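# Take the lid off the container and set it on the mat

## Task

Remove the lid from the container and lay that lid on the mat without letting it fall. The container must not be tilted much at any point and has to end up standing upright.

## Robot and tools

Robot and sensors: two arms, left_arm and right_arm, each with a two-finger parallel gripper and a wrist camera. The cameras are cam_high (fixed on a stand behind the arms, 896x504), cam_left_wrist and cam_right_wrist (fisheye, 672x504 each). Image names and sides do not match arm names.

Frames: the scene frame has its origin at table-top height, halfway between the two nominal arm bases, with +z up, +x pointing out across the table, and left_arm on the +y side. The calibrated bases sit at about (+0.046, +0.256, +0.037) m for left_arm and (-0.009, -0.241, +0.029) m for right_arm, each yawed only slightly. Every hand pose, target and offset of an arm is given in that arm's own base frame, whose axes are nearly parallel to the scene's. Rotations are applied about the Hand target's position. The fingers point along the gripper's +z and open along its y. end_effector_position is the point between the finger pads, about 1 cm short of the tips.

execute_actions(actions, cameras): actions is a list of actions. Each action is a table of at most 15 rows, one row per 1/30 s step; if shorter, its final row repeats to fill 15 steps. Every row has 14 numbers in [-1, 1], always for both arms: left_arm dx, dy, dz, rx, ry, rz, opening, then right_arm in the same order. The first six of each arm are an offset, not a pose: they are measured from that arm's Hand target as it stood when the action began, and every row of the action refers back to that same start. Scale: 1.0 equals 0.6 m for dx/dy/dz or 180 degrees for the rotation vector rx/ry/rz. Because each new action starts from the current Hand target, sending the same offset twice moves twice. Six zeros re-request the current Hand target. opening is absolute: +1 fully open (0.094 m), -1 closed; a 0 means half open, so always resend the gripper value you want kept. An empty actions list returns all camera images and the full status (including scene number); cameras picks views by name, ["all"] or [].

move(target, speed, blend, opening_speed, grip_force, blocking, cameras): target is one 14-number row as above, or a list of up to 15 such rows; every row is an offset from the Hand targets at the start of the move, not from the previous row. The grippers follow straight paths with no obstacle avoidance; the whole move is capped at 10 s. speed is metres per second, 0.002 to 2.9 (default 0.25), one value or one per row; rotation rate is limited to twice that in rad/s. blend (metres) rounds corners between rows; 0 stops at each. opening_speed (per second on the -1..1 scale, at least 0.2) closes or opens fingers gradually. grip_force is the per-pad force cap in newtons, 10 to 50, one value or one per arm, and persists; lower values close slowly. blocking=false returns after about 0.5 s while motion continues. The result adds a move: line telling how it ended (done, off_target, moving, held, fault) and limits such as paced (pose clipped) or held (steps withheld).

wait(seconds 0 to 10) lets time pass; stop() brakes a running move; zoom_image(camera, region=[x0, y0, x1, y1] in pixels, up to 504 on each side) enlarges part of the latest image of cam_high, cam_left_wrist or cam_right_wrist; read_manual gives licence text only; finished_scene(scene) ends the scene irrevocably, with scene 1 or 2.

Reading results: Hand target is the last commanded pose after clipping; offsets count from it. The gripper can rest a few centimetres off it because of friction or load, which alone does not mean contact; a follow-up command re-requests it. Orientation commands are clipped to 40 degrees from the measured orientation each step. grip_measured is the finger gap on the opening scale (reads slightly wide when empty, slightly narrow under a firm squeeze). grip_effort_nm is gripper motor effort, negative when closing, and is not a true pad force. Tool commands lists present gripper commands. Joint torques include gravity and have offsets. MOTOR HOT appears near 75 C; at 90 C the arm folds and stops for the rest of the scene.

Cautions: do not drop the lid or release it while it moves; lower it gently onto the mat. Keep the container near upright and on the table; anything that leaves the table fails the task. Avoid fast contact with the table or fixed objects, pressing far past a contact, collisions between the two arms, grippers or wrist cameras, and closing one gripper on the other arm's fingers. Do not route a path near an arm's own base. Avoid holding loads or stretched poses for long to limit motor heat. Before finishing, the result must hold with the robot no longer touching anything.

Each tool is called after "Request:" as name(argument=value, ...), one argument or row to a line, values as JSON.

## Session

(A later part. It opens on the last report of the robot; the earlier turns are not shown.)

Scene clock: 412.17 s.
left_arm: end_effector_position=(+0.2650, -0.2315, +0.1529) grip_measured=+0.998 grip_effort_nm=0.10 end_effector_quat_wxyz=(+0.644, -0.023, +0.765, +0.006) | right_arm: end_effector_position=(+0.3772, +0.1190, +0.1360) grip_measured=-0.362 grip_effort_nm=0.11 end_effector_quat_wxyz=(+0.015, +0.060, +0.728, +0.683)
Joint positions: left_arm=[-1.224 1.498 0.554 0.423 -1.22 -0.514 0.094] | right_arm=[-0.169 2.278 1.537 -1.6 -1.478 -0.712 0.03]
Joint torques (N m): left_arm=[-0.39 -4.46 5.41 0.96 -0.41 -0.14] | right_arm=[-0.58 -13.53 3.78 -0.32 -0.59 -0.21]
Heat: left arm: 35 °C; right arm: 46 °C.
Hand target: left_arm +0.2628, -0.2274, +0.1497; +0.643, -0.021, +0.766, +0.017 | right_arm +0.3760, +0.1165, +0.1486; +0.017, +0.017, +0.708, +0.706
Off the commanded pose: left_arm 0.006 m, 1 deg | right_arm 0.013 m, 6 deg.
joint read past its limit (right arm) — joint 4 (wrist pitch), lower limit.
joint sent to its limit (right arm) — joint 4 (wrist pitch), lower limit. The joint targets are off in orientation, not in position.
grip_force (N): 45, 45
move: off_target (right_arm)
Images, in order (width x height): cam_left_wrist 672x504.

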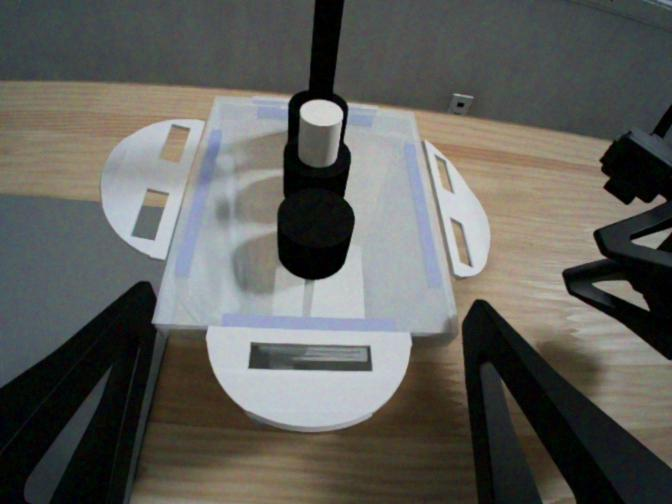

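Request:
move(
  target=[0.014,0.0,-0.01,0,0,0.0,1, 0,0,0,0,0,0,-0.36],
  speed=0.05,
  cameras=["cam_left_wrist"],
)

Scene clock: 413.43 s.
left_arm: end_effector_position=(+0.2716, -0.2318, +0.1523) grip_measured=+0.998 grip_effort_nm=0.10 end_effector_quat_wxyz=(+0.646, -0.029, +0.763, +0.004) | right_arm: end_effector_position=(+0.3772, +0.1190, +0.1360) grip_measured=-0.362 grip_effort_nm=0.11 end_effector_quat_wxyz=(+0.015, +0.060, +0.728, +0.683)
Joint positions: left_arm=[-1.202 1.52 0.554 0.481 -1.208 -0.489 0.094] | right_arm=[-0.169 2.278 1.537 -1.6 -1.478 -0.712 0.03]
Joint torques (N m): left_arm=[0.27 -3.62 4.56 1.18 -0.24 0.03] | right_arm=[-0.55 -13.46 3.75 -0.32 -0.58 -0.19]
Heat: left arm: 35 °C; right arm: 47 °C.
Hand target: left_arm +0.2712, -0.2273, +0.1436; +0.643, -0.021, +0.766, +0.017 | right_arm +0.3760, +0.1165, +0.1486; +0.017, +0.017, +0.708, +0.706
Off the commanded pose: left_arm 0.010 m, 2 deg | right_arm 0.013 m, 6 deg.
joint read past its limit (right arm) — joint 4 (wrist pitch), lower limit.
joint sent to its limit (right arm) — joint 4 (wrist pitch), lower limit. The joint targets are off in orientation, not in position.
grip_force (N): 45, 45
move: off_target (right_arm)
Images, in order (width x height): cam_left_wrist 672x504.

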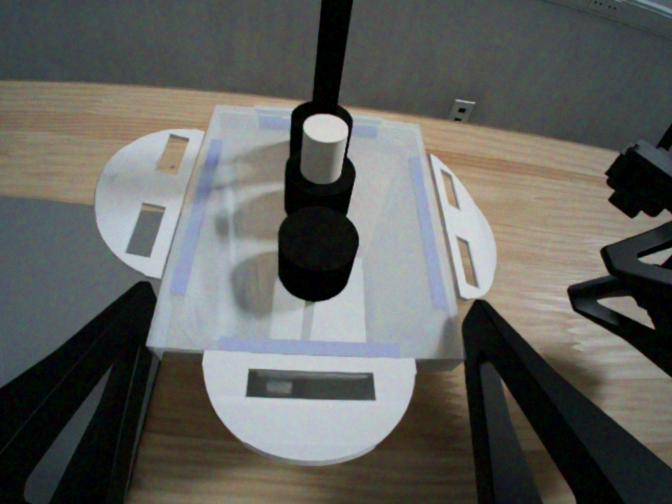

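Request:
move(
  target=[-0.002,0.0,-0.012,0,0,0.0,1, 0,0,0,0,0,0,-0.36],
  speed=0.05,
  cameras=["cam_left_wrist"],
)

Request:
move(
  target=[0,0.0,0,0,0,0.0,0.5, 0,0,0,0,0,0,-0.36],
  opening_speed=0.4,
  grip_force=50,
  cameras=["cam_left_wrist"],
)

Scene clock: 414.70 s.
left_arm: end_effector_position=(+0.2719, -0.2327, +0.1465) grip_measured=+0.998 grip_effort_nm=0.09 end_effector_quat_wxyz=(+0.646, -0.029, +0.763, +0.004) | right_arm: end_effector_position=(+0.3772, +0.1190, +0.1360) grip_measured=-0.362 grip_effort_nm=0.11 end_effector_quat_wxyz=(+0.015, +0.060, +0.728, +0.683)
Joint positions: left_arm=[-1.202 1.545 0.546 0.516 -1.208 -0.488 0.094] | right_arm=[-0.169 2.278 1.537 -1.6 -1.478 -0.712 0.03]
Joint torques (N m): left_arm=[-0.05 -3.71 4.01 1.2 -0.28 -0.03] | right_arm=[-0.54 -13.61 3.73 -0.33 -0.57 -0.2]
Heat: left arm: 35 °C; right arm: 47 °C.
Hand target: left_arm +0.2700, -0.2273, +0.1365; +0.643, -0.021, +0.766, +0.017 | right_arm +0.3760, +0.1165, +0.1486; +0.017, +0.017, +0.708, +0.706
Off the commanded pose: left_arm 0.012 m, 2 deg | right_arm 0.013 m, 6 deg.
joint read past its limit (right arm) — joint 4 (wrist pitch), lower limit.
joint sent to its limit (right arm) — joint 4 (wrist pitch), lower limit. The joint targets are off in orientation, not in position.
grip_force (N): 45, 45
move: off_target (left_arm, right_arm)
Images, in order (width x height): cam_left_wrist 672x504.

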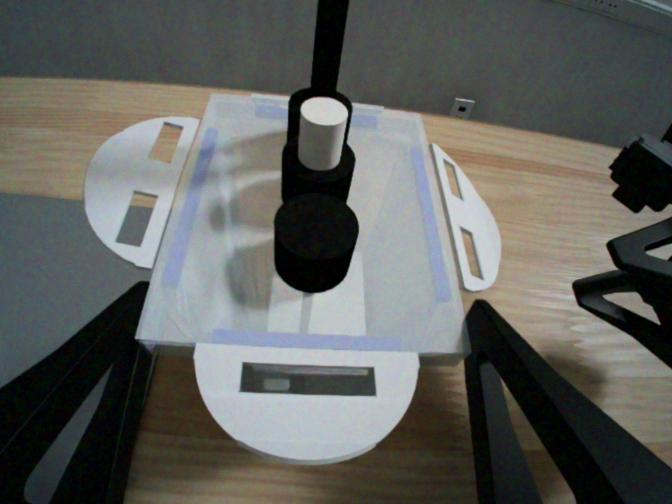

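Scene clock: 416.17 s.
left_arm: end_effector_position=(+0.2719, -0.2322, +0.1468) grip_measured=+0.863 grip_effort_nm=-1.04 end_effector_quat_wxyz=(+0.647, -0.030, +0.762, +0.005) | right_arm: end_effector_position=(+0.3772, +0.1190, +0.1360) grip_measured=-0.362 grip_effort_nm=0.11 end_effector_quat_wxyz=(+0.015, +0.060, +0.728, +0.683)
Joint positions: left_arm=[-1.202 1.545 0.546 0.516 -1.211 -0.488 0.088] | right_arm=[-0.169 2.278 1.537 -1.6 -1.478 -0.712 0.03]
Joint torques (N m): left_arm=[-0.05 -3.71 4 1.19 -0.25 -0.03] | right_arm=[-0.55 -13.45 3.73 -0.32 -0.57 -0.2]
Heat: left arm: 35 °C; right arm: 48 °C.
Hand target: left_arm +0.2700, -0.2273, +0.1365; +0.643, -0.021, +0.766, +0.017 | right_arm +0.3760, +0.1165, +0.1486; +0.017, +0.017, +0.708, +0.706
Off the commanded pose: left_arm 0.012 m, 2 deg | right_arm 0.013 m, 6 deg.
joint read past its limit (right arm) — joint 4 (wrist pitch), lower limit.
joint sent to its limit (right arm) — joint 4 (wrist pitch), lower limit. The joint targets are off in orientation, not in position.
move: off_target (left_arm, right_arm)
Images, in order (width x height): cam_left_wrist 672x504.

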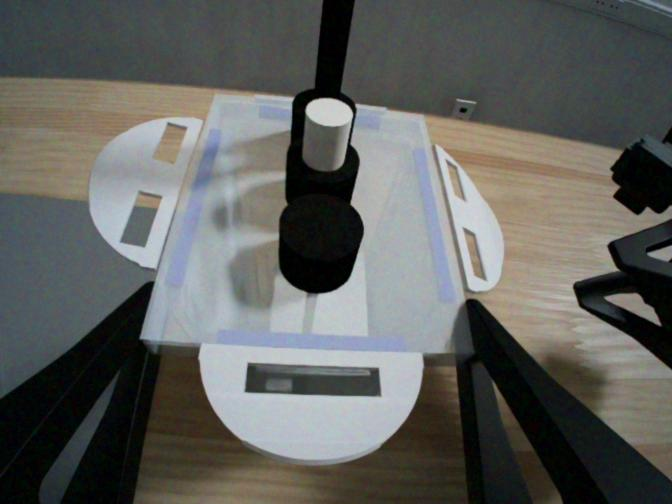

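Request:
move(
  target=[0.008,-0.006,0.045,0,0,0.0,0.5, 0,0,0,0,0,0,-0.36],
  speed=0.04,
  cameras=["cam_left_wrist","cam_right_wrist"],
)

Scene clock: 417.60 s.
left_arm: end_effector_position=(+0.2716, -0.2296, +0.1496) grip_measured=+0.863 grip_effort_nm=-1.04 end_effector_quat_wxyz=(+0.638, -0.010, +0.770, +0.018) | right_arm: end_effector_position=(+0.3772, +0.1190, +0.1360) grip_measured=-0.362 grip_effort_nm=0.11 end_effector_quat_wxyz=(+0.015, +0.060, +0.728, +0.683)
Joint positions: left_arm=[-1.195 1.503 0.557 0.423 -1.188 -0.476 0.088] | right_arm=[-0.169 2.278 1.537 -1.6 -1.478 -0.712 0.03]
Joint torques (N m): left_arm=[0.34 -5.81 8.54 0.98 -0.39 0.08] | right_arm=[-0.55 -13.56 3.7 -0.32 -0.59 -0.19]
Heat: left arm: 35 °C; right arm: 48 °C.
Hand target: left_arm +0.2748, -0.2309, +0.1634; +0.643, -0.021, +0.766, +0.017 | right_arm +0.3760, +0.1165, +0.1486; +0.017, +0.017, +0.708, +0.706
Off the commanded pose: left_arm 0.014 m, 1 deg | right_arm 0.013 m, 6 deg.
joint read past its limit (right arm) — joint 4 (wrist pitch), lower limit.
joint sent to its limit (right arm) — joint 4 (wrist pitch), lower limit. The joint targets are off in orientation, not in position.
move: off_target (left_arm, right_arm)
Images, in order (width x height): cam_left_wrist 672x504, cam_right_wrist 672x504.

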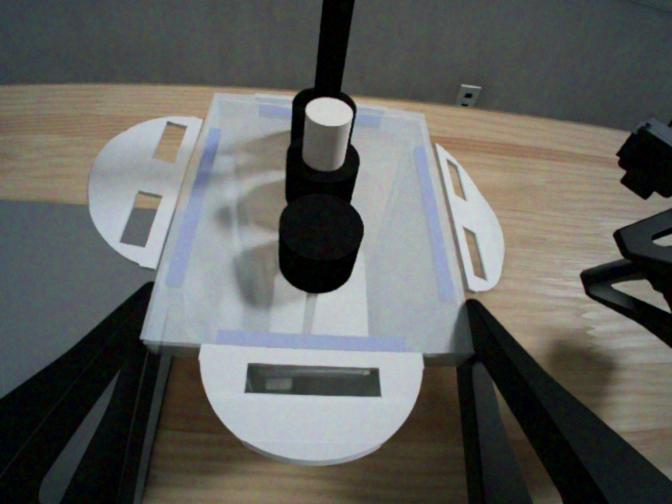

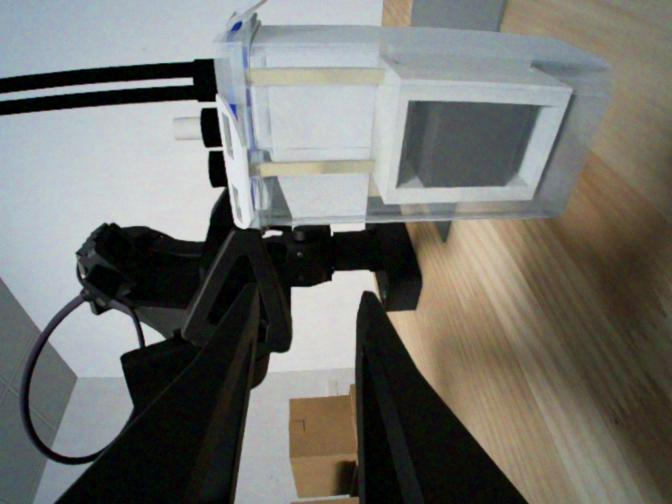

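Request:
move(
  target=[0.006,-0.003,0.04,0,0,0.0,0.5, 0,0,0,0,0,0,-0.36],
  speed=0.04,
  cameras=["cam_left_wrist","cam_right_wrist"],
)

Scene clock: 419.23 s.
left_arm: end_effector_position=(+0.2729, -0.2321, +0.1571) grip_measured=+0.863 grip_effort_nm=-1.04 end_effector_quat_wxyz=(+0.622, +0.018, +0.782, +0.030) | right_arm: end_effector_position=(+0.3772, +0.1190, +0.1360) grip_measured=-0.362 grip_effort_nm=0.11 end_effector_quat_wxyz=(+0.015, +0.060, +0.728, +0.683)
Joint positions: left_arm=[-1.185 1.458 0.607 0.272 -1.147 -0.467 0.088] | right_arm=[-0.169 2.278 1.537 -1.6 -1.478 -0.712 0.03]
Joint torques (N m): left_arm=[0.32 -6.6 10.11 1.27 -0.76 0.01] | right_arm=[-0.47 -13.53 3.77 -0.33 -0.58 -0.19]
Heat: left arm: 36 °C; right arm: 49 °C.
Hand target: left_arm +0.2784, -0.2328, +0.1875; +0.643, -0.021, +0.766, +0.017 | right_arm +0.3760, +0.1165, +0.1486; +0.017, +0.017, +0.708, +0.706
Off the commanded pose: left_arm 0.031 m, 6 deg | right_arm 0.013 m, 6 deg.
joint read past its limit (right arm) — joint 4 (wrist pitch), lower limit.
joint sent to its limit (right arm) — joint 4 (wrist pitch), lower limit. The joint targets are off in orientation, not in position.
move: off_target (left_arm, right_arm)
Images, in order (width x height): cam_left_wrist 672x504, cam_right_wrist 672x504.

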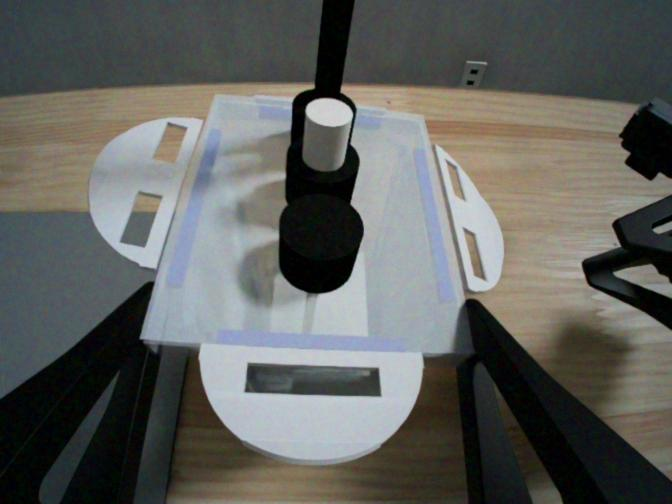

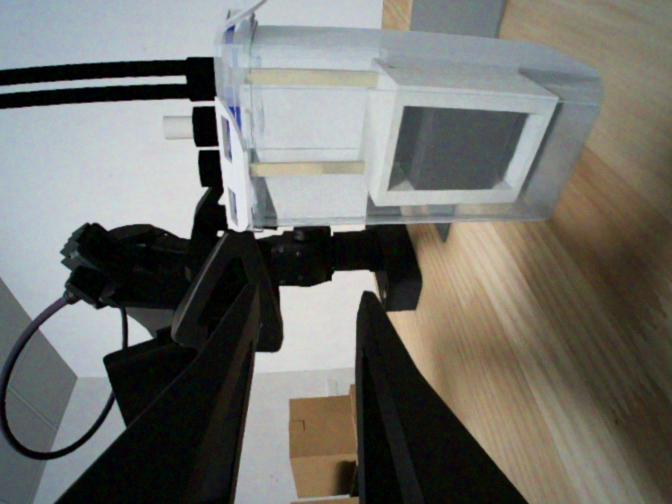

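Request:
move(
  target=[0.002,0.0,0.0,0,-0.05,0.0,0.5, 0,0,0,0,0,0,-0.36],
  speed=0.04,
  cameras=["cam_left_wrist","cam_right_wrist"],
)

Scene clock: 422.43 s.
left_arm: end_effector_position=(+0.2800, -0.2375, +0.1797) grip_measured=+0.863 grip_effort_nm=-1.04 end_effector_quat_wxyz=(+0.689, +0.004, +0.724, +0.026) | right_arm: end_effector_position=(+0.3772, +0.1190, +0.1360) grip_measured=-0.362 grip_effort_nm=0.11 end_effector_quat_wxyz=(+0.015, +0.060, +0.728, +0.683)
Joint positions: left_arm=[-1.185 1.575 0.515 0.92 -1.214 -0.087 0.088] | right_arm=[-0.169 2.278 1.537 -1.6 -1.478 -0.712 0.03]
Joint torques (N m): left_arm=[-0.05 -4.79 4.93 1.84 -0.3 0.03] | right_arm=[-0.49 -13.52 3.62 -0.34 -0.58 -0.2]
Heat: left arm: 36 °C; right arm: 50 °C.
Hand target: left_arm +0.2796, -0.2327, +0.1874; +0.701, -0.022, +0.713, +0.015 | right_arm +0.3760, +0.1165, +0.1486; +0.017, +0.017, +0.708, +0.706
Off the commanded pose: left_arm 0.009 m, 4 deg | right_arm 0.013 m, 6 deg.
joint read past its limit (right arm) — joint 4 (wrist pitch), lower limit.
joint sent to its limit (right arm) — joint 4 (wrist pitch), lower limit. The joint targets are off in orientation, not in position.
move: off_target (left_arm, right_arm)
Images, in order (width x height): cam_left_wrist 672x504, cam_right_wrist 672x504.

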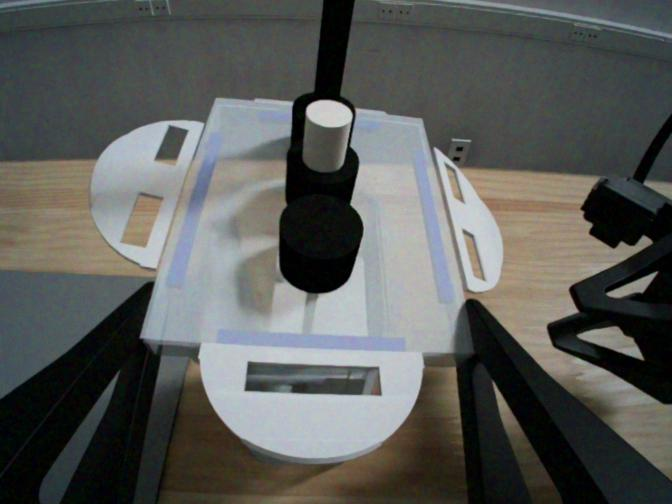

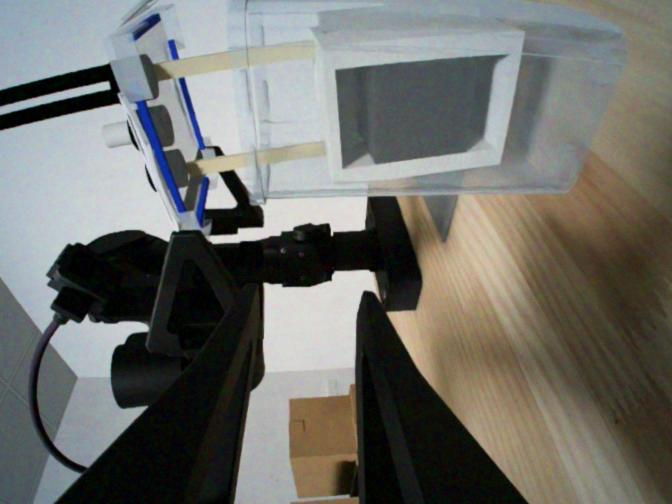

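Request:
move(
  target=[0.0,0.0,0.06,0,0.03,0.0,0.5, 0,0,0,0,0,0,-0.36],
  speed=0.04,
  cameras=["cam_left_wrist","cam_right_wrist"],
)

Scene clock: 424.70 s.
left_arm: end_effector_position=(+0.2750, -0.2319, +0.1878) grip_measured=+0.863 grip_effort_nm=-1.04 end_effector_quat_wxyz=(+0.644, +0.031, +0.763, +0.043) | right_arm: end_effector_position=(+0.3772, +0.1190, +0.1360) grip_measured=-0.362 grip_effort_nm=0.11 end_effector_quat_wxyz=(+0.015, +0.060, +0.728, +0.683)
Joint positions: left_arm=[-1.185 1.406 0.621 0.337 -1.175 -0.31 0.088] | right_arm=[-0.169 2.278 1.537 -1.6 -1.478 -0.712 0.03]
Joint torques (N m): left_arm=[0.2 -6.64 10.89 1.49 -0.66 -0.11] | right_arm=[-0.58 -13.53 3.71 -0.32 -0.59 -0.2]
Heat: left arm: 37 °C; right arm: 51 °C.
Hand target: left_arm +0.2796, -0.2327, +0.2236; +0.666, -0.021, +0.745, +0.016 | right_arm +0.3760, +0.1165, +0.1486; +0.017, +0.017, +0.708, +0.706
Off the commanded pose: left_arm 0.036 m, 7 deg | right_arm 0.013 m, 6 deg.
joint read past its limit (right arm) — joint 4 (wrist pitch), lower limit.
joint sent to its limit (right arm) — joint 4 (wrist pitch), lower limit. The joint targets are off in orientation, not in position.
move: off_target (left_arm, right_arm)
Images, in order (width x height): cam_left_wrist 672x504, cam_right_wrist 672x504.

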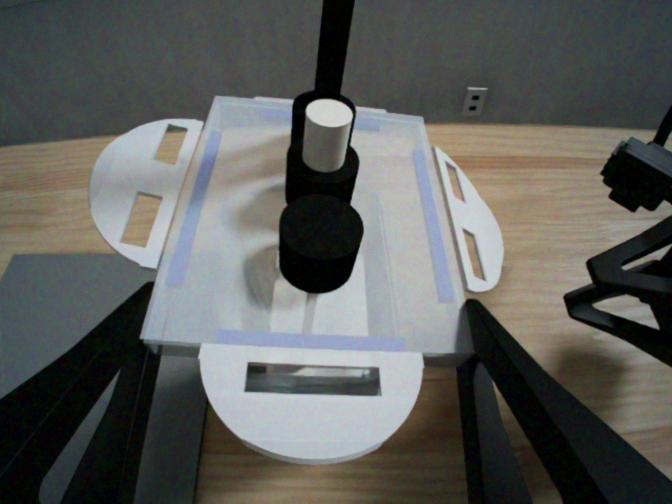

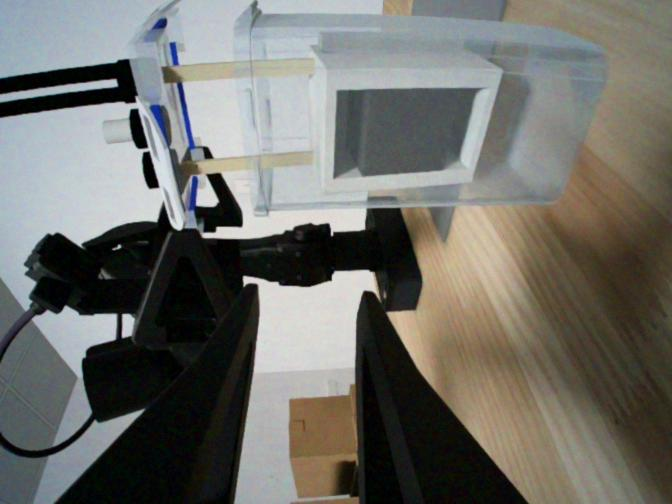

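Request:
move(
  target=[0.0,0.0,0.06,0,-0.01,0.0,0.5, 0,0,0,0,0,0,-0.36],
  speed=0.04,
  cameras=["cam_left_wrist","cam_right_wrist"],
)

Scene clock: 426.40 s.
left_arm: end_effector_position=(+0.2765, -0.2348, +0.2212) grip_measured=+0.863 grip_effort_nm=-1.04 end_effector_quat_wxyz=(+0.654, +0.030, +0.754, +0.039) | right_arm: end_effector_position=(+0.3772, +0.1190, +0.1360) grip_measured=-0.362 grip_effort_nm=0.11 end_effector_quat_wxyz=(+0.015, +0.060, +0.728, +0.683)
Joint positions: left_arm=[-1.185 1.351 0.686 0.288 -1.18 -0.25 0.088] | right_arm=[-0.169 2.278 1.537 -1.6 -1.478 -0.712 0.03]
Joint torques (N m): left_arm=[0.05 -6.35 11.36 1.58 -0.69 0.03] | right_arm=[-0.49 -13.55 3.71 -0.34 -0.58 -0.2]
Heat: left arm: 37 °C; right arm: 51 °C.
Hand target: left_arm +0.2796, -0.2328, +0.2595; +0.678, -0.022, +0.735, +0.016 | right_arm +0.3760, +0.1165, +0.1486; +0.017, +0.017, +0.708, +0.706
Off the commanded pose: left_arm 0.039 m, 7 deg | right_arm 0.013 m, 6 deg.
joint read past its limit (right arm) — joint 4 (wrist pitch), lower limit.
joint sent to its limit (right arm) — joint 4 (wrist pitch), lower limit. The joint targets are off in orientation, not in position.
move: off_target (left_arm, right_arm)
Images, in order (width x height): cam_left_wrist 672x504, cam_right_wrist 672x504.

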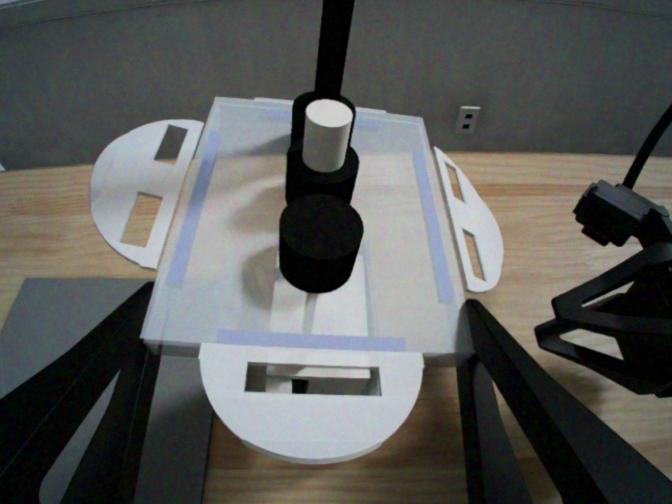

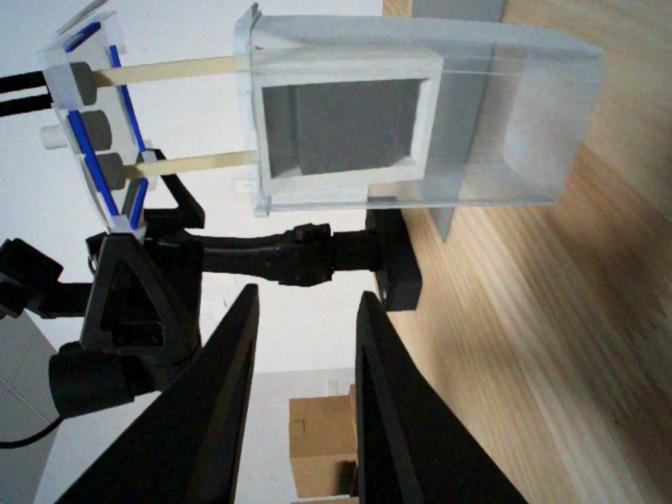

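Request:
move(
  target=[-0.004,0.0,0.08,0,-0.01,0.0,0.5, 0,0,0,0,0,0,-0.36],
  speed=0.05,
  cameras=["cam_left_wrist","cam_right_wrist"],
)

Scene clock: 428.17 s.
left_arm: end_effector_position=(+0.2774, -0.2363, +0.2687) grip_measured=+0.863 grip_effort_nm=-1.04 end_effector_quat_wxyz=(+0.668, +0.028, +0.742, +0.043) | right_arm: end_effector_position=(+0.3772, +0.1190, +0.1360) grip_measured=-0.362 grip_effort_nm=0.11 end_effector_quat_wxyz=(+0.015, +0.060, +0.728, +0.683)
Joint positions: left_arm=[-1.188 1.3 0.797 0.213 -1.201 -0.17 0.088] | right_arm=[-0.169 2.278 1.537 -1.6 -1.478 -0.712 0.03]
Joint torques (N m): left_arm=[-0.39 -6.15 11.88 1.58 -0.57 0.03] | right_arm=[-0.51 -13.59 3.7 -0.33 -0.57 -0.17]
Heat: left arm: 37 °C; right arm: 52 °C.
Hand target: left_arm +0.2772, -0.2328, +0.3075; +0.689, -0.022, +0.724, +0.015 | right_arm +0.3760, +0.1165, +0.1486; +0.017, +0.017, +0.708, +0.706
Off the commanded pose: left_arm 0.039 m, 7 deg | right_arm 0.013 m, 6 deg.
joint read past its limit (right arm) — joint 4 (wrist pitch), lower limit.
joint sent to its limit (right arm) — joint 4 (wrist pitch), lower limit. The joint targets are off in orientation, not in position.
move: off_target (left_arm, right_arm)
Images, in order (width x height): cam_left_wrist 672x504, cam_right_wrist 672x504.

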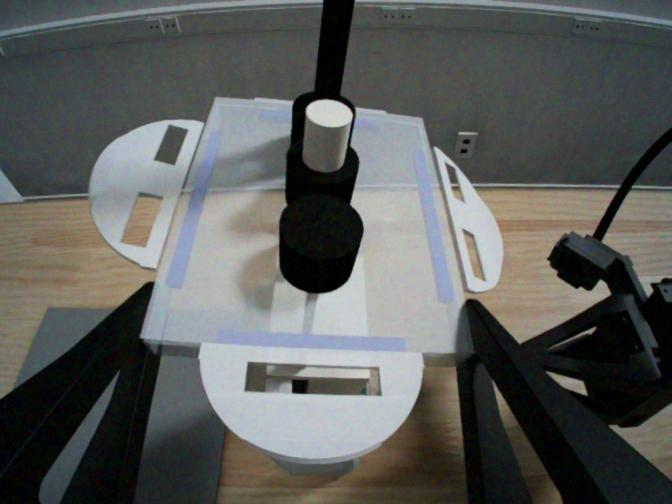

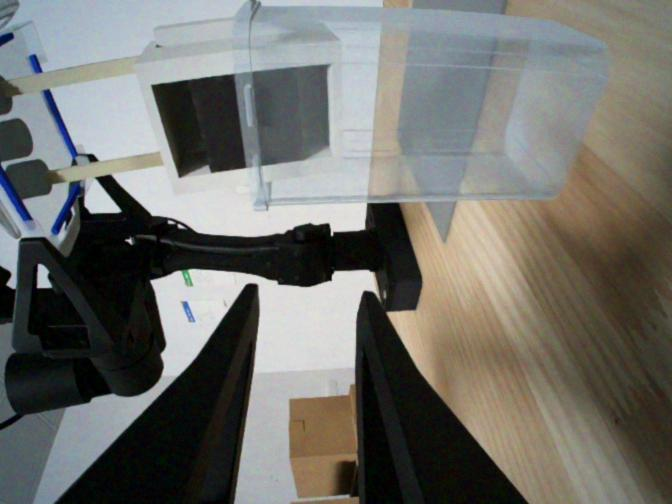

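Request:
move(
  target=[-0.004,0.0,0.085,0,0.01,0.0,0.5, 0,0,0,0,0,0,-0.36],
  speed=0.06,
  cameras=["cam_high","cam_right_wrist"],
)

Scene clock: 430.13 s.
left_arm: end_effector_position=(+0.2759, -0.2382, +0.3219) grip_measured=+0.863 grip_effort_nm=-1.04 end_effector_quat_wxyz=(+0.657, +0.029, +0.752, +0.045) | right_arm: end_effector_position=(+0.3772, +0.1190, +0.1360) grip_measured=-0.362 grip_effort_nm=0.11 end_effector_quat_wxyz=(+0.015, +0.060, +0.728, +0.683)
Joint positions: left_arm=[-1.195 1.281 1.04 -0.132 -1.202 -0.243 0.088] | right_arm=[-0.169 2.278 1.537 -1.6 -1.478 -0.712 0.03]
Joint torques (N m): left_arm=[-0.46 -5.42 12.07 1.55 -0.62 -0.11] | right_arm=[-0.57 -13.57 3.7 -0.34 -0.56 -0.21]
Heat: left arm: 37 °C; right arm: 52 °C.
Hand target: left_arm +0.2748, -0.2327, +0.3585; +0.678, -0.022, +0.735, +0.016 | right_arm +0.3760, +0.1165, +0.1486; +0.017, +0.017, +0.708, +0.706
Off the commanded pose: left_arm 0.037 m, 7 deg | right_arm 0.013 m, 6 deg.
joint read past its limit (right arm) — joint 4 (wrist pitch), lower limit.
joint sent to its limit (right arm) — joint 4 (wrist pitch), lower limit. The joint targets are off in orientation, not in position.
move: off_target (left_arm, right_arm)
Images, in order (width x height): cam_high 896x504, cam_right_wrist 672x504.

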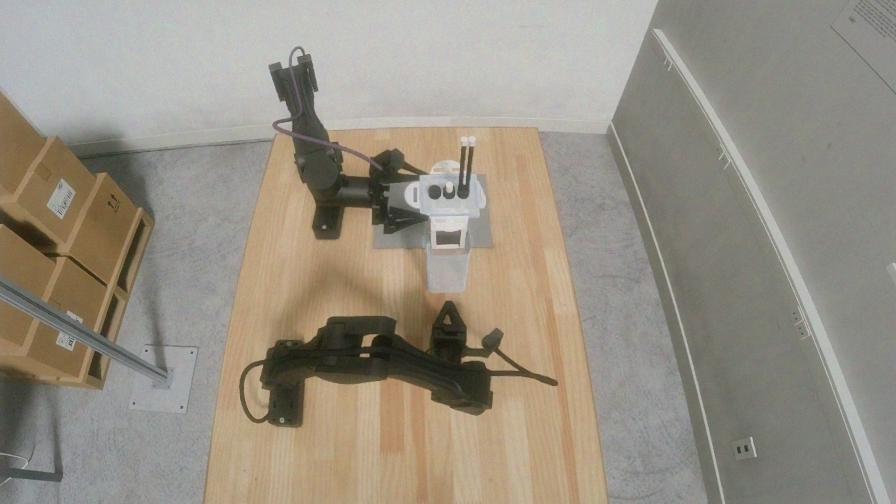

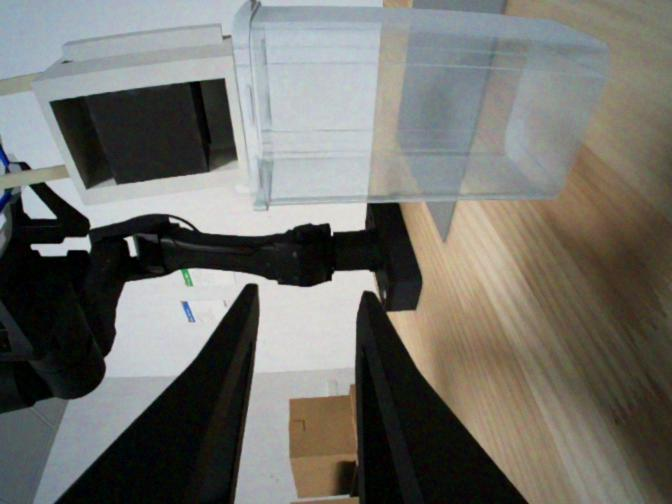

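Request:
move(
  target=[
    [0.0,0.0,0.055,0,0.0,0.0,0.5, 0,0,0,0,0,0,-0.36],
  ],
  speed=0.06,
  cameras=["cam_high","cam_right_wrist"],
)

Scene clock: 432.23 s.
left_arm: end_effector_position=(+0.2752, -0.2366, +0.3612) grip_measured=+0.863 grip_effort_nm=-1.04 end_effector_quat_wxyz=(+0.660, +0.022, +0.750, +0.038) | right_arm: end_effector_position=(+0.3772, +0.1190, +0.1360) grip_measured=-0.362 grip_effort_nm=0.11 end_effector_quat_wxyz=(+0.015, +0.060, +0.728, +0.683)
Joint positions: left_arm=[-1.195 1.281 1.187 -0.261 -1.202 -0.247 0.088] | right_arm=[-0.169 2.278 1.537 -1.6 -1.478 -0.712 0.03]
Joint torques (N m): left_arm=[-0.51 -3.86 11.9 1.54 -0.61 -0.09] | right_arm=[-0.53 -13.55 3.69 -0.32 -0.59 -0.2]
Heat: left arm: 38 °C; right arm: 53 °C.
Hand target: left_arm +0.2748, -0.2327, +0.3915; +0.678, -0.022, +0.735, +0.016 | right_arm +0.3760, +0.1165, +0.1486; +0.017, +0.017, +0.708, +0.706
Off the commanded pose: left_arm 0.031 m, 6 deg | right_arm 0.013 m, 6 deg.
joint read past its limit (right arm) — joint 4 (wrist pitch), lower limit.
joint sent to its limit (right arm) — joint 4 (wrist pitch), lower limit. The joint targets are off in orientation, not in position.
move: off_target (left_arm, right_arm)
Images, in order (width x height): cam_high 896x504, cam_right_wrist 672x504.

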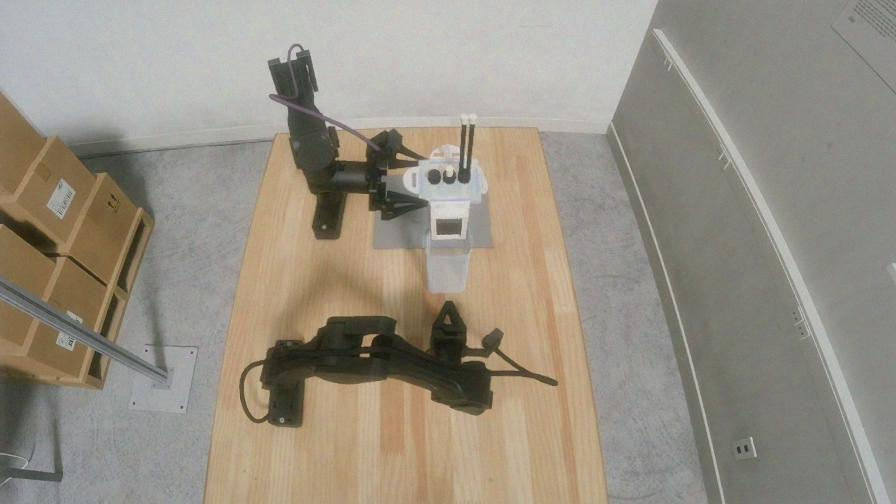

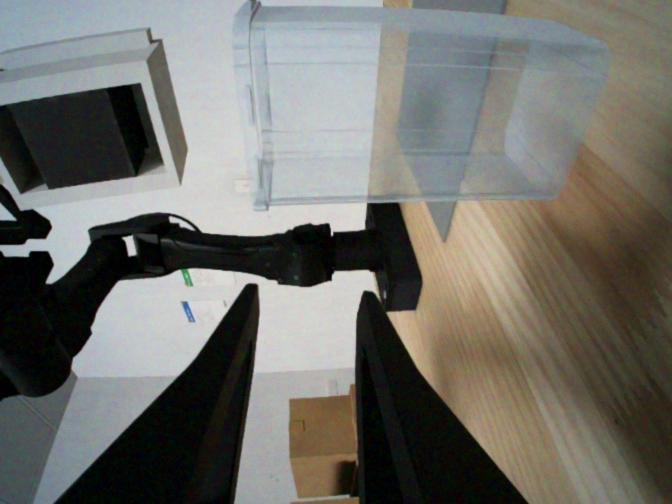

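Request:
move(
  target=[
    [0.11,0.355,0.0,0,0.0,0.211,0.5, 0,0,0,0,0,0,-0.36],
  ],
  speed=0.1,
  cameras=["cam_high","cam_left_wrist"],
)

Scene clock: 436.30 s.
left_arm: end_effector_position=(+0.3419, -0.0249, +0.3631) grip_measured=+0.862 grip_effort_nm=-1.04 end_effector_quat_wxyz=(+0.612, -0.222, +0.717, +0.249) | right_arm: end_effector_position=(+0.3772, +0.1190, +0.1360) grip_measured=-0.362 grip_effort_nm=0.11 end_effector_quat_wxyz=(+0.015, +0.060, +0.728, +0.683)
Joint positions: left_arm=[-0.601 1.239 1.187 -0.376 -1.26 -0.324 0.087] | right_arm=[-0.169 2.278 1.537 -1.6 -1.478 -0.712 0.03]
Joint torques (N m): left_arm=[0.17 -3.36 11.15 1.66 -0.68 0.04] | right_arm=[-0.51 -13.61 3.77 -0.32 -0.57 -0.19]
Heat: left arm: 38 °C; right arm: 53 °C.
Hand target: left_arm +0.3407, -0.0197, +0.3915; +0.636, -0.260, +0.688, +0.236 | right_arm +0.3760, +0.1165, +0.1486; +0.017, +0.017, +0.708, +0.706
Off the commanded pose: left_arm 0.029 m, 6 deg | right_arm 0.013 m, 6 deg.
joint read past its limit (right arm) — joint 4 (wrist pitch), lower limit.
joint sent to its limit (right arm) — joint 4 (wrist pitch), lower limit. The joint targets are off in orientation, not in position.
move: off_target (left_arm, right_arm)
Images, in order (width x height): cam_high 896x504, cam_left_wrist 672x504.

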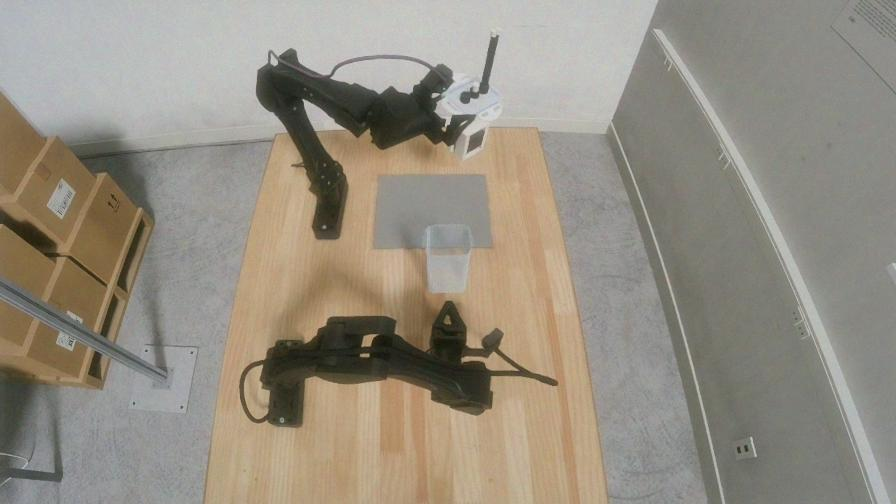

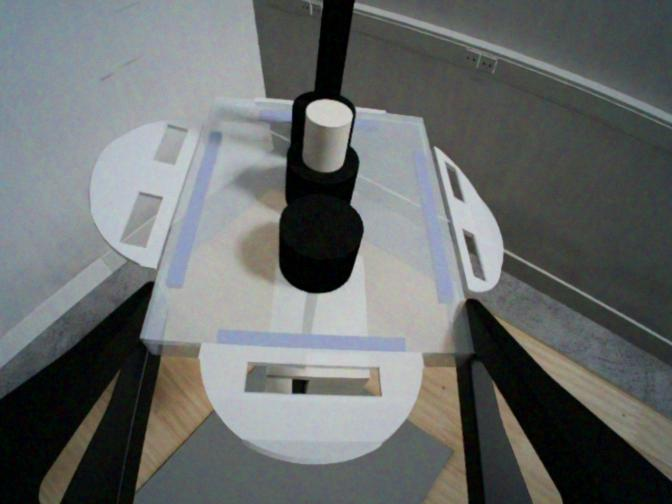

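Request:
move(
  target=[
    [-0.01,0.0,-0.3,0,0.0,0.0,0.5, 0,0,0,0,0,0,-0.36],
  ],
  speed=0.08,
  cameras=["cam_high","cam_left_wrist"],
)

Scene clock: 440.33 s.
left_arm: end_effector_position=(+0.3395, -0.0246, +0.2043) grip_measured=+0.862 grip_effort_nm=-1.04 end_effector_quat_wxyz=(+0.622, -0.238, +0.710, +0.231) | right_arm: end_effector_position=(+0.3772, +0.1190, +0.1360) grip_measured=-0.362 grip_effort_nm=0.11 end_effector_quat_wxyz=(+0.015, +0.060, +0.728, +0.683)
Joint positions: left_arm=[-0.605 1.329 0.587 0.339 -1.26 -0.354 0.087] | right_arm=[-0.169 2.278 1.537 -1.6 -1.478 -0.712 0.03]
Joint torques (N m): left_arm=[-0.39 -3.63 5.82 1.69 -0.75 0.02] | right_arm=[-0.55 -13.57 3.73 -0.33 -0.56 -0.23]
Heat: left arm: 38 °C; right arm: 54 °C.
Hand target: left_arm +0.3348, -0.0197, +0.2115; +0.636, -0.260, +0.687, +0.236 | right_arm +0.3760, +0.1165, +0.1486; +0.017, +0.017, +0.708, +0.706
Off the commanded pose: left_arm 0.010 m, 4 deg | right_arm 0.013 m, 6 deg.
joint read past its limit (right arm) — joint 4 (wrist pitch), lower limit.
joint sent to its limit (right arm) — joint 4 (wrist pitch), lower limit. The joint targets are off in orientation, not in position.
move: off_target (left_arm, right_arm)
Images, in order (width x height): cam_high 896x504, cam_left_wrist 672x504.

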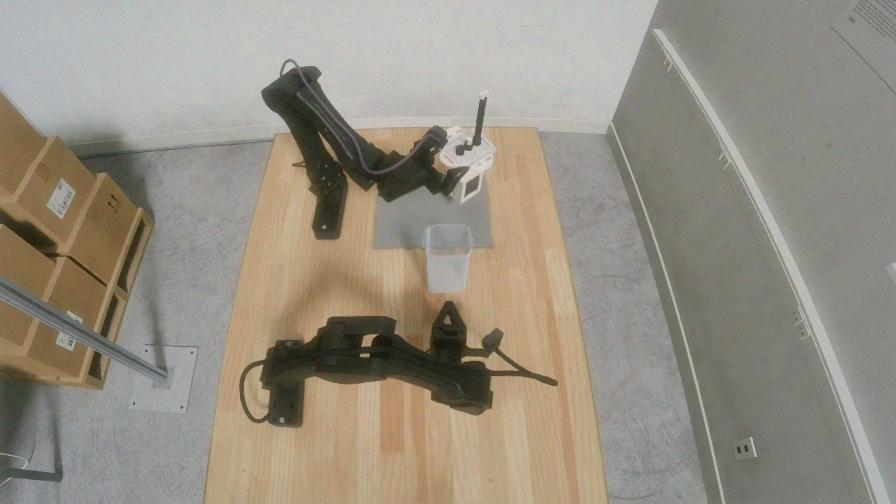

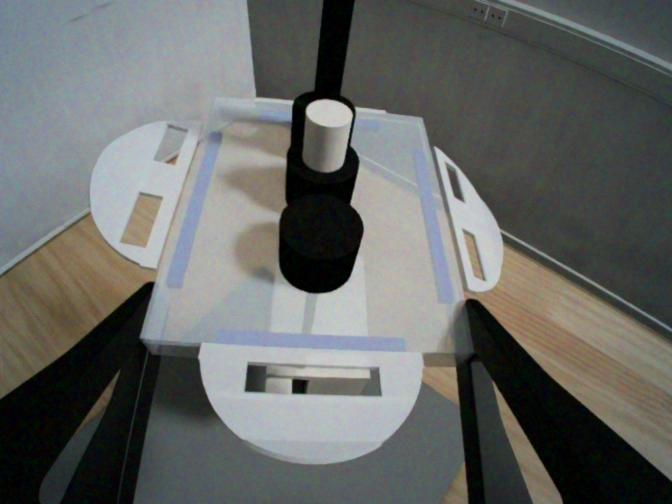

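Request:
move(
  target=[
    [0.0,0.0,-0.05,0,0.0,0.0,0.5, 0,0,0,0,0,0,-0.36],
  ],
  speed=0.06,
  cameras=["cam_high"],
)

Request:
zoom_image(
  camera="cam_high",
  region=[370, 110, 510, 250],
)

Scene clock: 442.03 s.
left_arm: end_effector_position=(+0.3397, -0.0247, +0.1740) grip_measured=+0.862 grip_effort_nm=-1.04 end_effector_quat_wxyz=(+0.622, -0.238, +0.709, +0.232) | right_arm: end_effector_position=(+0.3772, +0.1190, +0.1360) grip_measured=-0.362 grip_effort_nm=0.11 end_effector_quat_wxyz=(+0.015, +0.060, +0.728, +0.683)
Joint positions: left_arm=[-0.605 1.421 0.51 0.511 -1.261 -0.35 0.087] | right_arm=[-0.169 2.278 1.537 -1.6 -1.478 -0.712 0.03]
Joint torques (N m): left_arm=[-0.39 -3.99 5.31 1.7 -0.75 0.02] | right_arm=[-0.53 -13.59 3.66 -0.34 -0.56 -0.21]
Heat: left arm: 38 °C; right arm: 54 °C.
Hand target: left_arm +0.3348, -0.0197, +0.1816; +0.636, -0.260, +0.687, +0.236 | right_arm +0.3760, +0.1165, +0.1486; +0.017, +0.017, +0.708, +0.706
Off the commanded pose: left_arm 0.010 m, 4 deg | right_arm 0.013 m, 6 deg.
joint read past its limit (right arm) — joint 4 (wrist pitch), lower limit.
joint sent to its limit (right arm) — joint 4 (wrist pitch), lower limit. The joint targets are off in orientation, not in position.
move: off_target (left_arm, right_arm)
Images, in order (width x height): cam_high 896x504.

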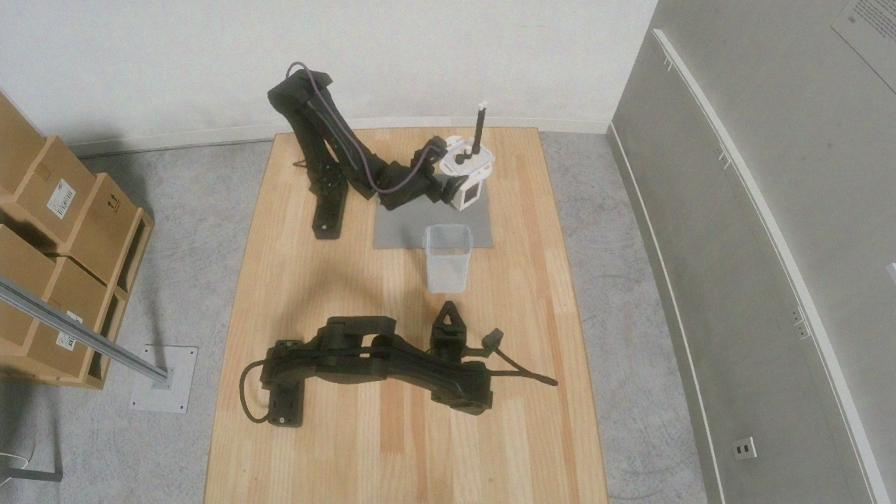

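Scaled by 3.600 from the camera's 896x504 image, which has a finer 1280x720 frame.

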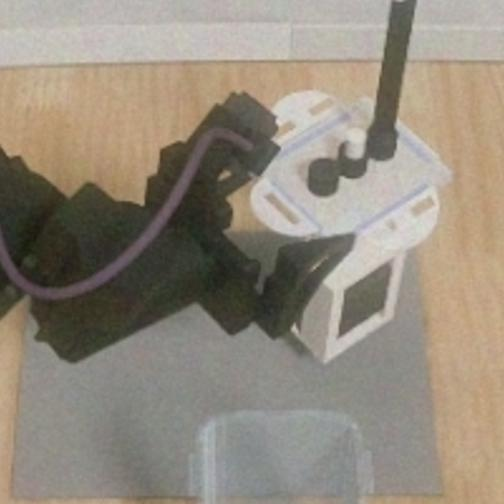

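Request:
execute_actions(
  actions=[],
)

Request:
zoom_image(
  camera="cam_high",
  region=[340, 80, 540, 280],
)

Scene clock: 443.43 s.
left_arm: end_effector_position=(+0.3397, -0.0247, +0.1740) grip_measured=+0.862 grip_effort_nm=-1.04 end_effector_quat_wxyz=(+0.622, -0.238, +0.709, +0.232) | right_arm: end_effector_position=(+0.3772, +0.1190, +0.1360) grip_measured=-0.362 grip_effort_nm=0.11 end_effector_quat_wxyz=(+0.015, +0.060, +0.728, +0.683)
Joint positions: left_arm=[-0.605 1.421 0.51 0.511 -1.261 -0.35 0.087] | right_arm=[-0.169 2.278 1.537 -1.6 -1.478 -0.712 0.03]
Joint velocities: within noise
Joint torques (N m): left_arm=[-0.38 -3.99 5.33 1.69 -0.74 0.01] | right_arm=[-0.62 -13.5 3.67 -0.32 -0.57 -0.19]
Heat: left arm: 38 °C; right arm: 55 °C.
Hand target: left_arm +0.3348, -0.0197, +0.1816; +0.636, -0.260, +0.687, +0.236 | right_arm +0.3760, +0.1165, +0.1486; +0.017, +0.017, +0.708, +0.706
Tool commands: left_gripper/opening=+0.5 right_gripper/opening=-0.36
Off the commanded pose: left_arm 0.010 m, 4 deg | right_arm 0.013 m, 6 deg.
joint read past its limit (right arm) — joint 4 (wrist pitch), lower limit.

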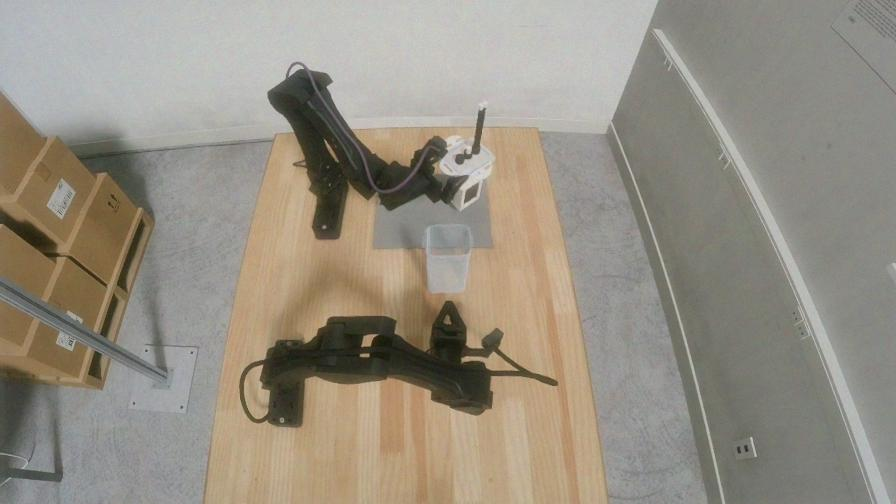

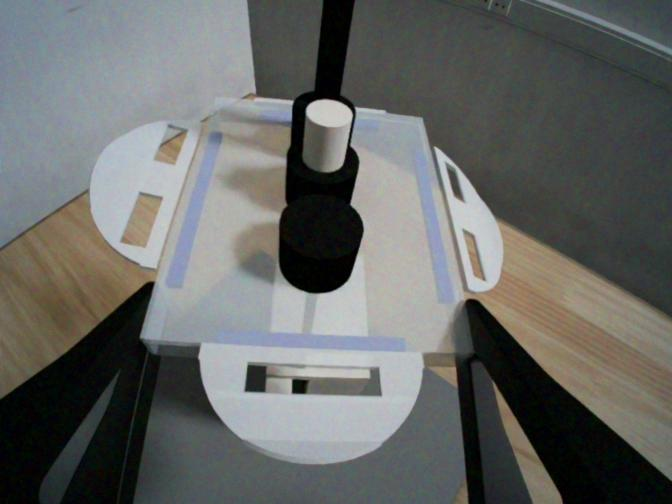

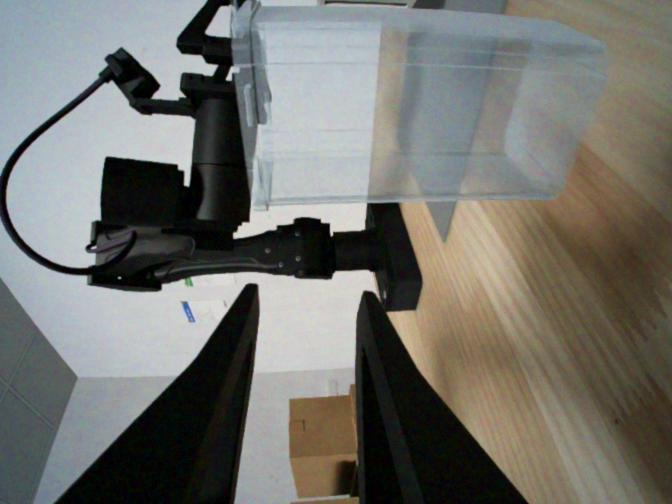

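Scaled by 2.520 from the camera's 896x504 image, which has a finer 1280x720 frame.

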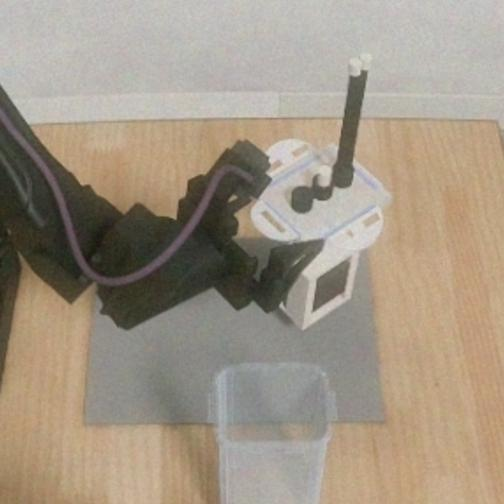

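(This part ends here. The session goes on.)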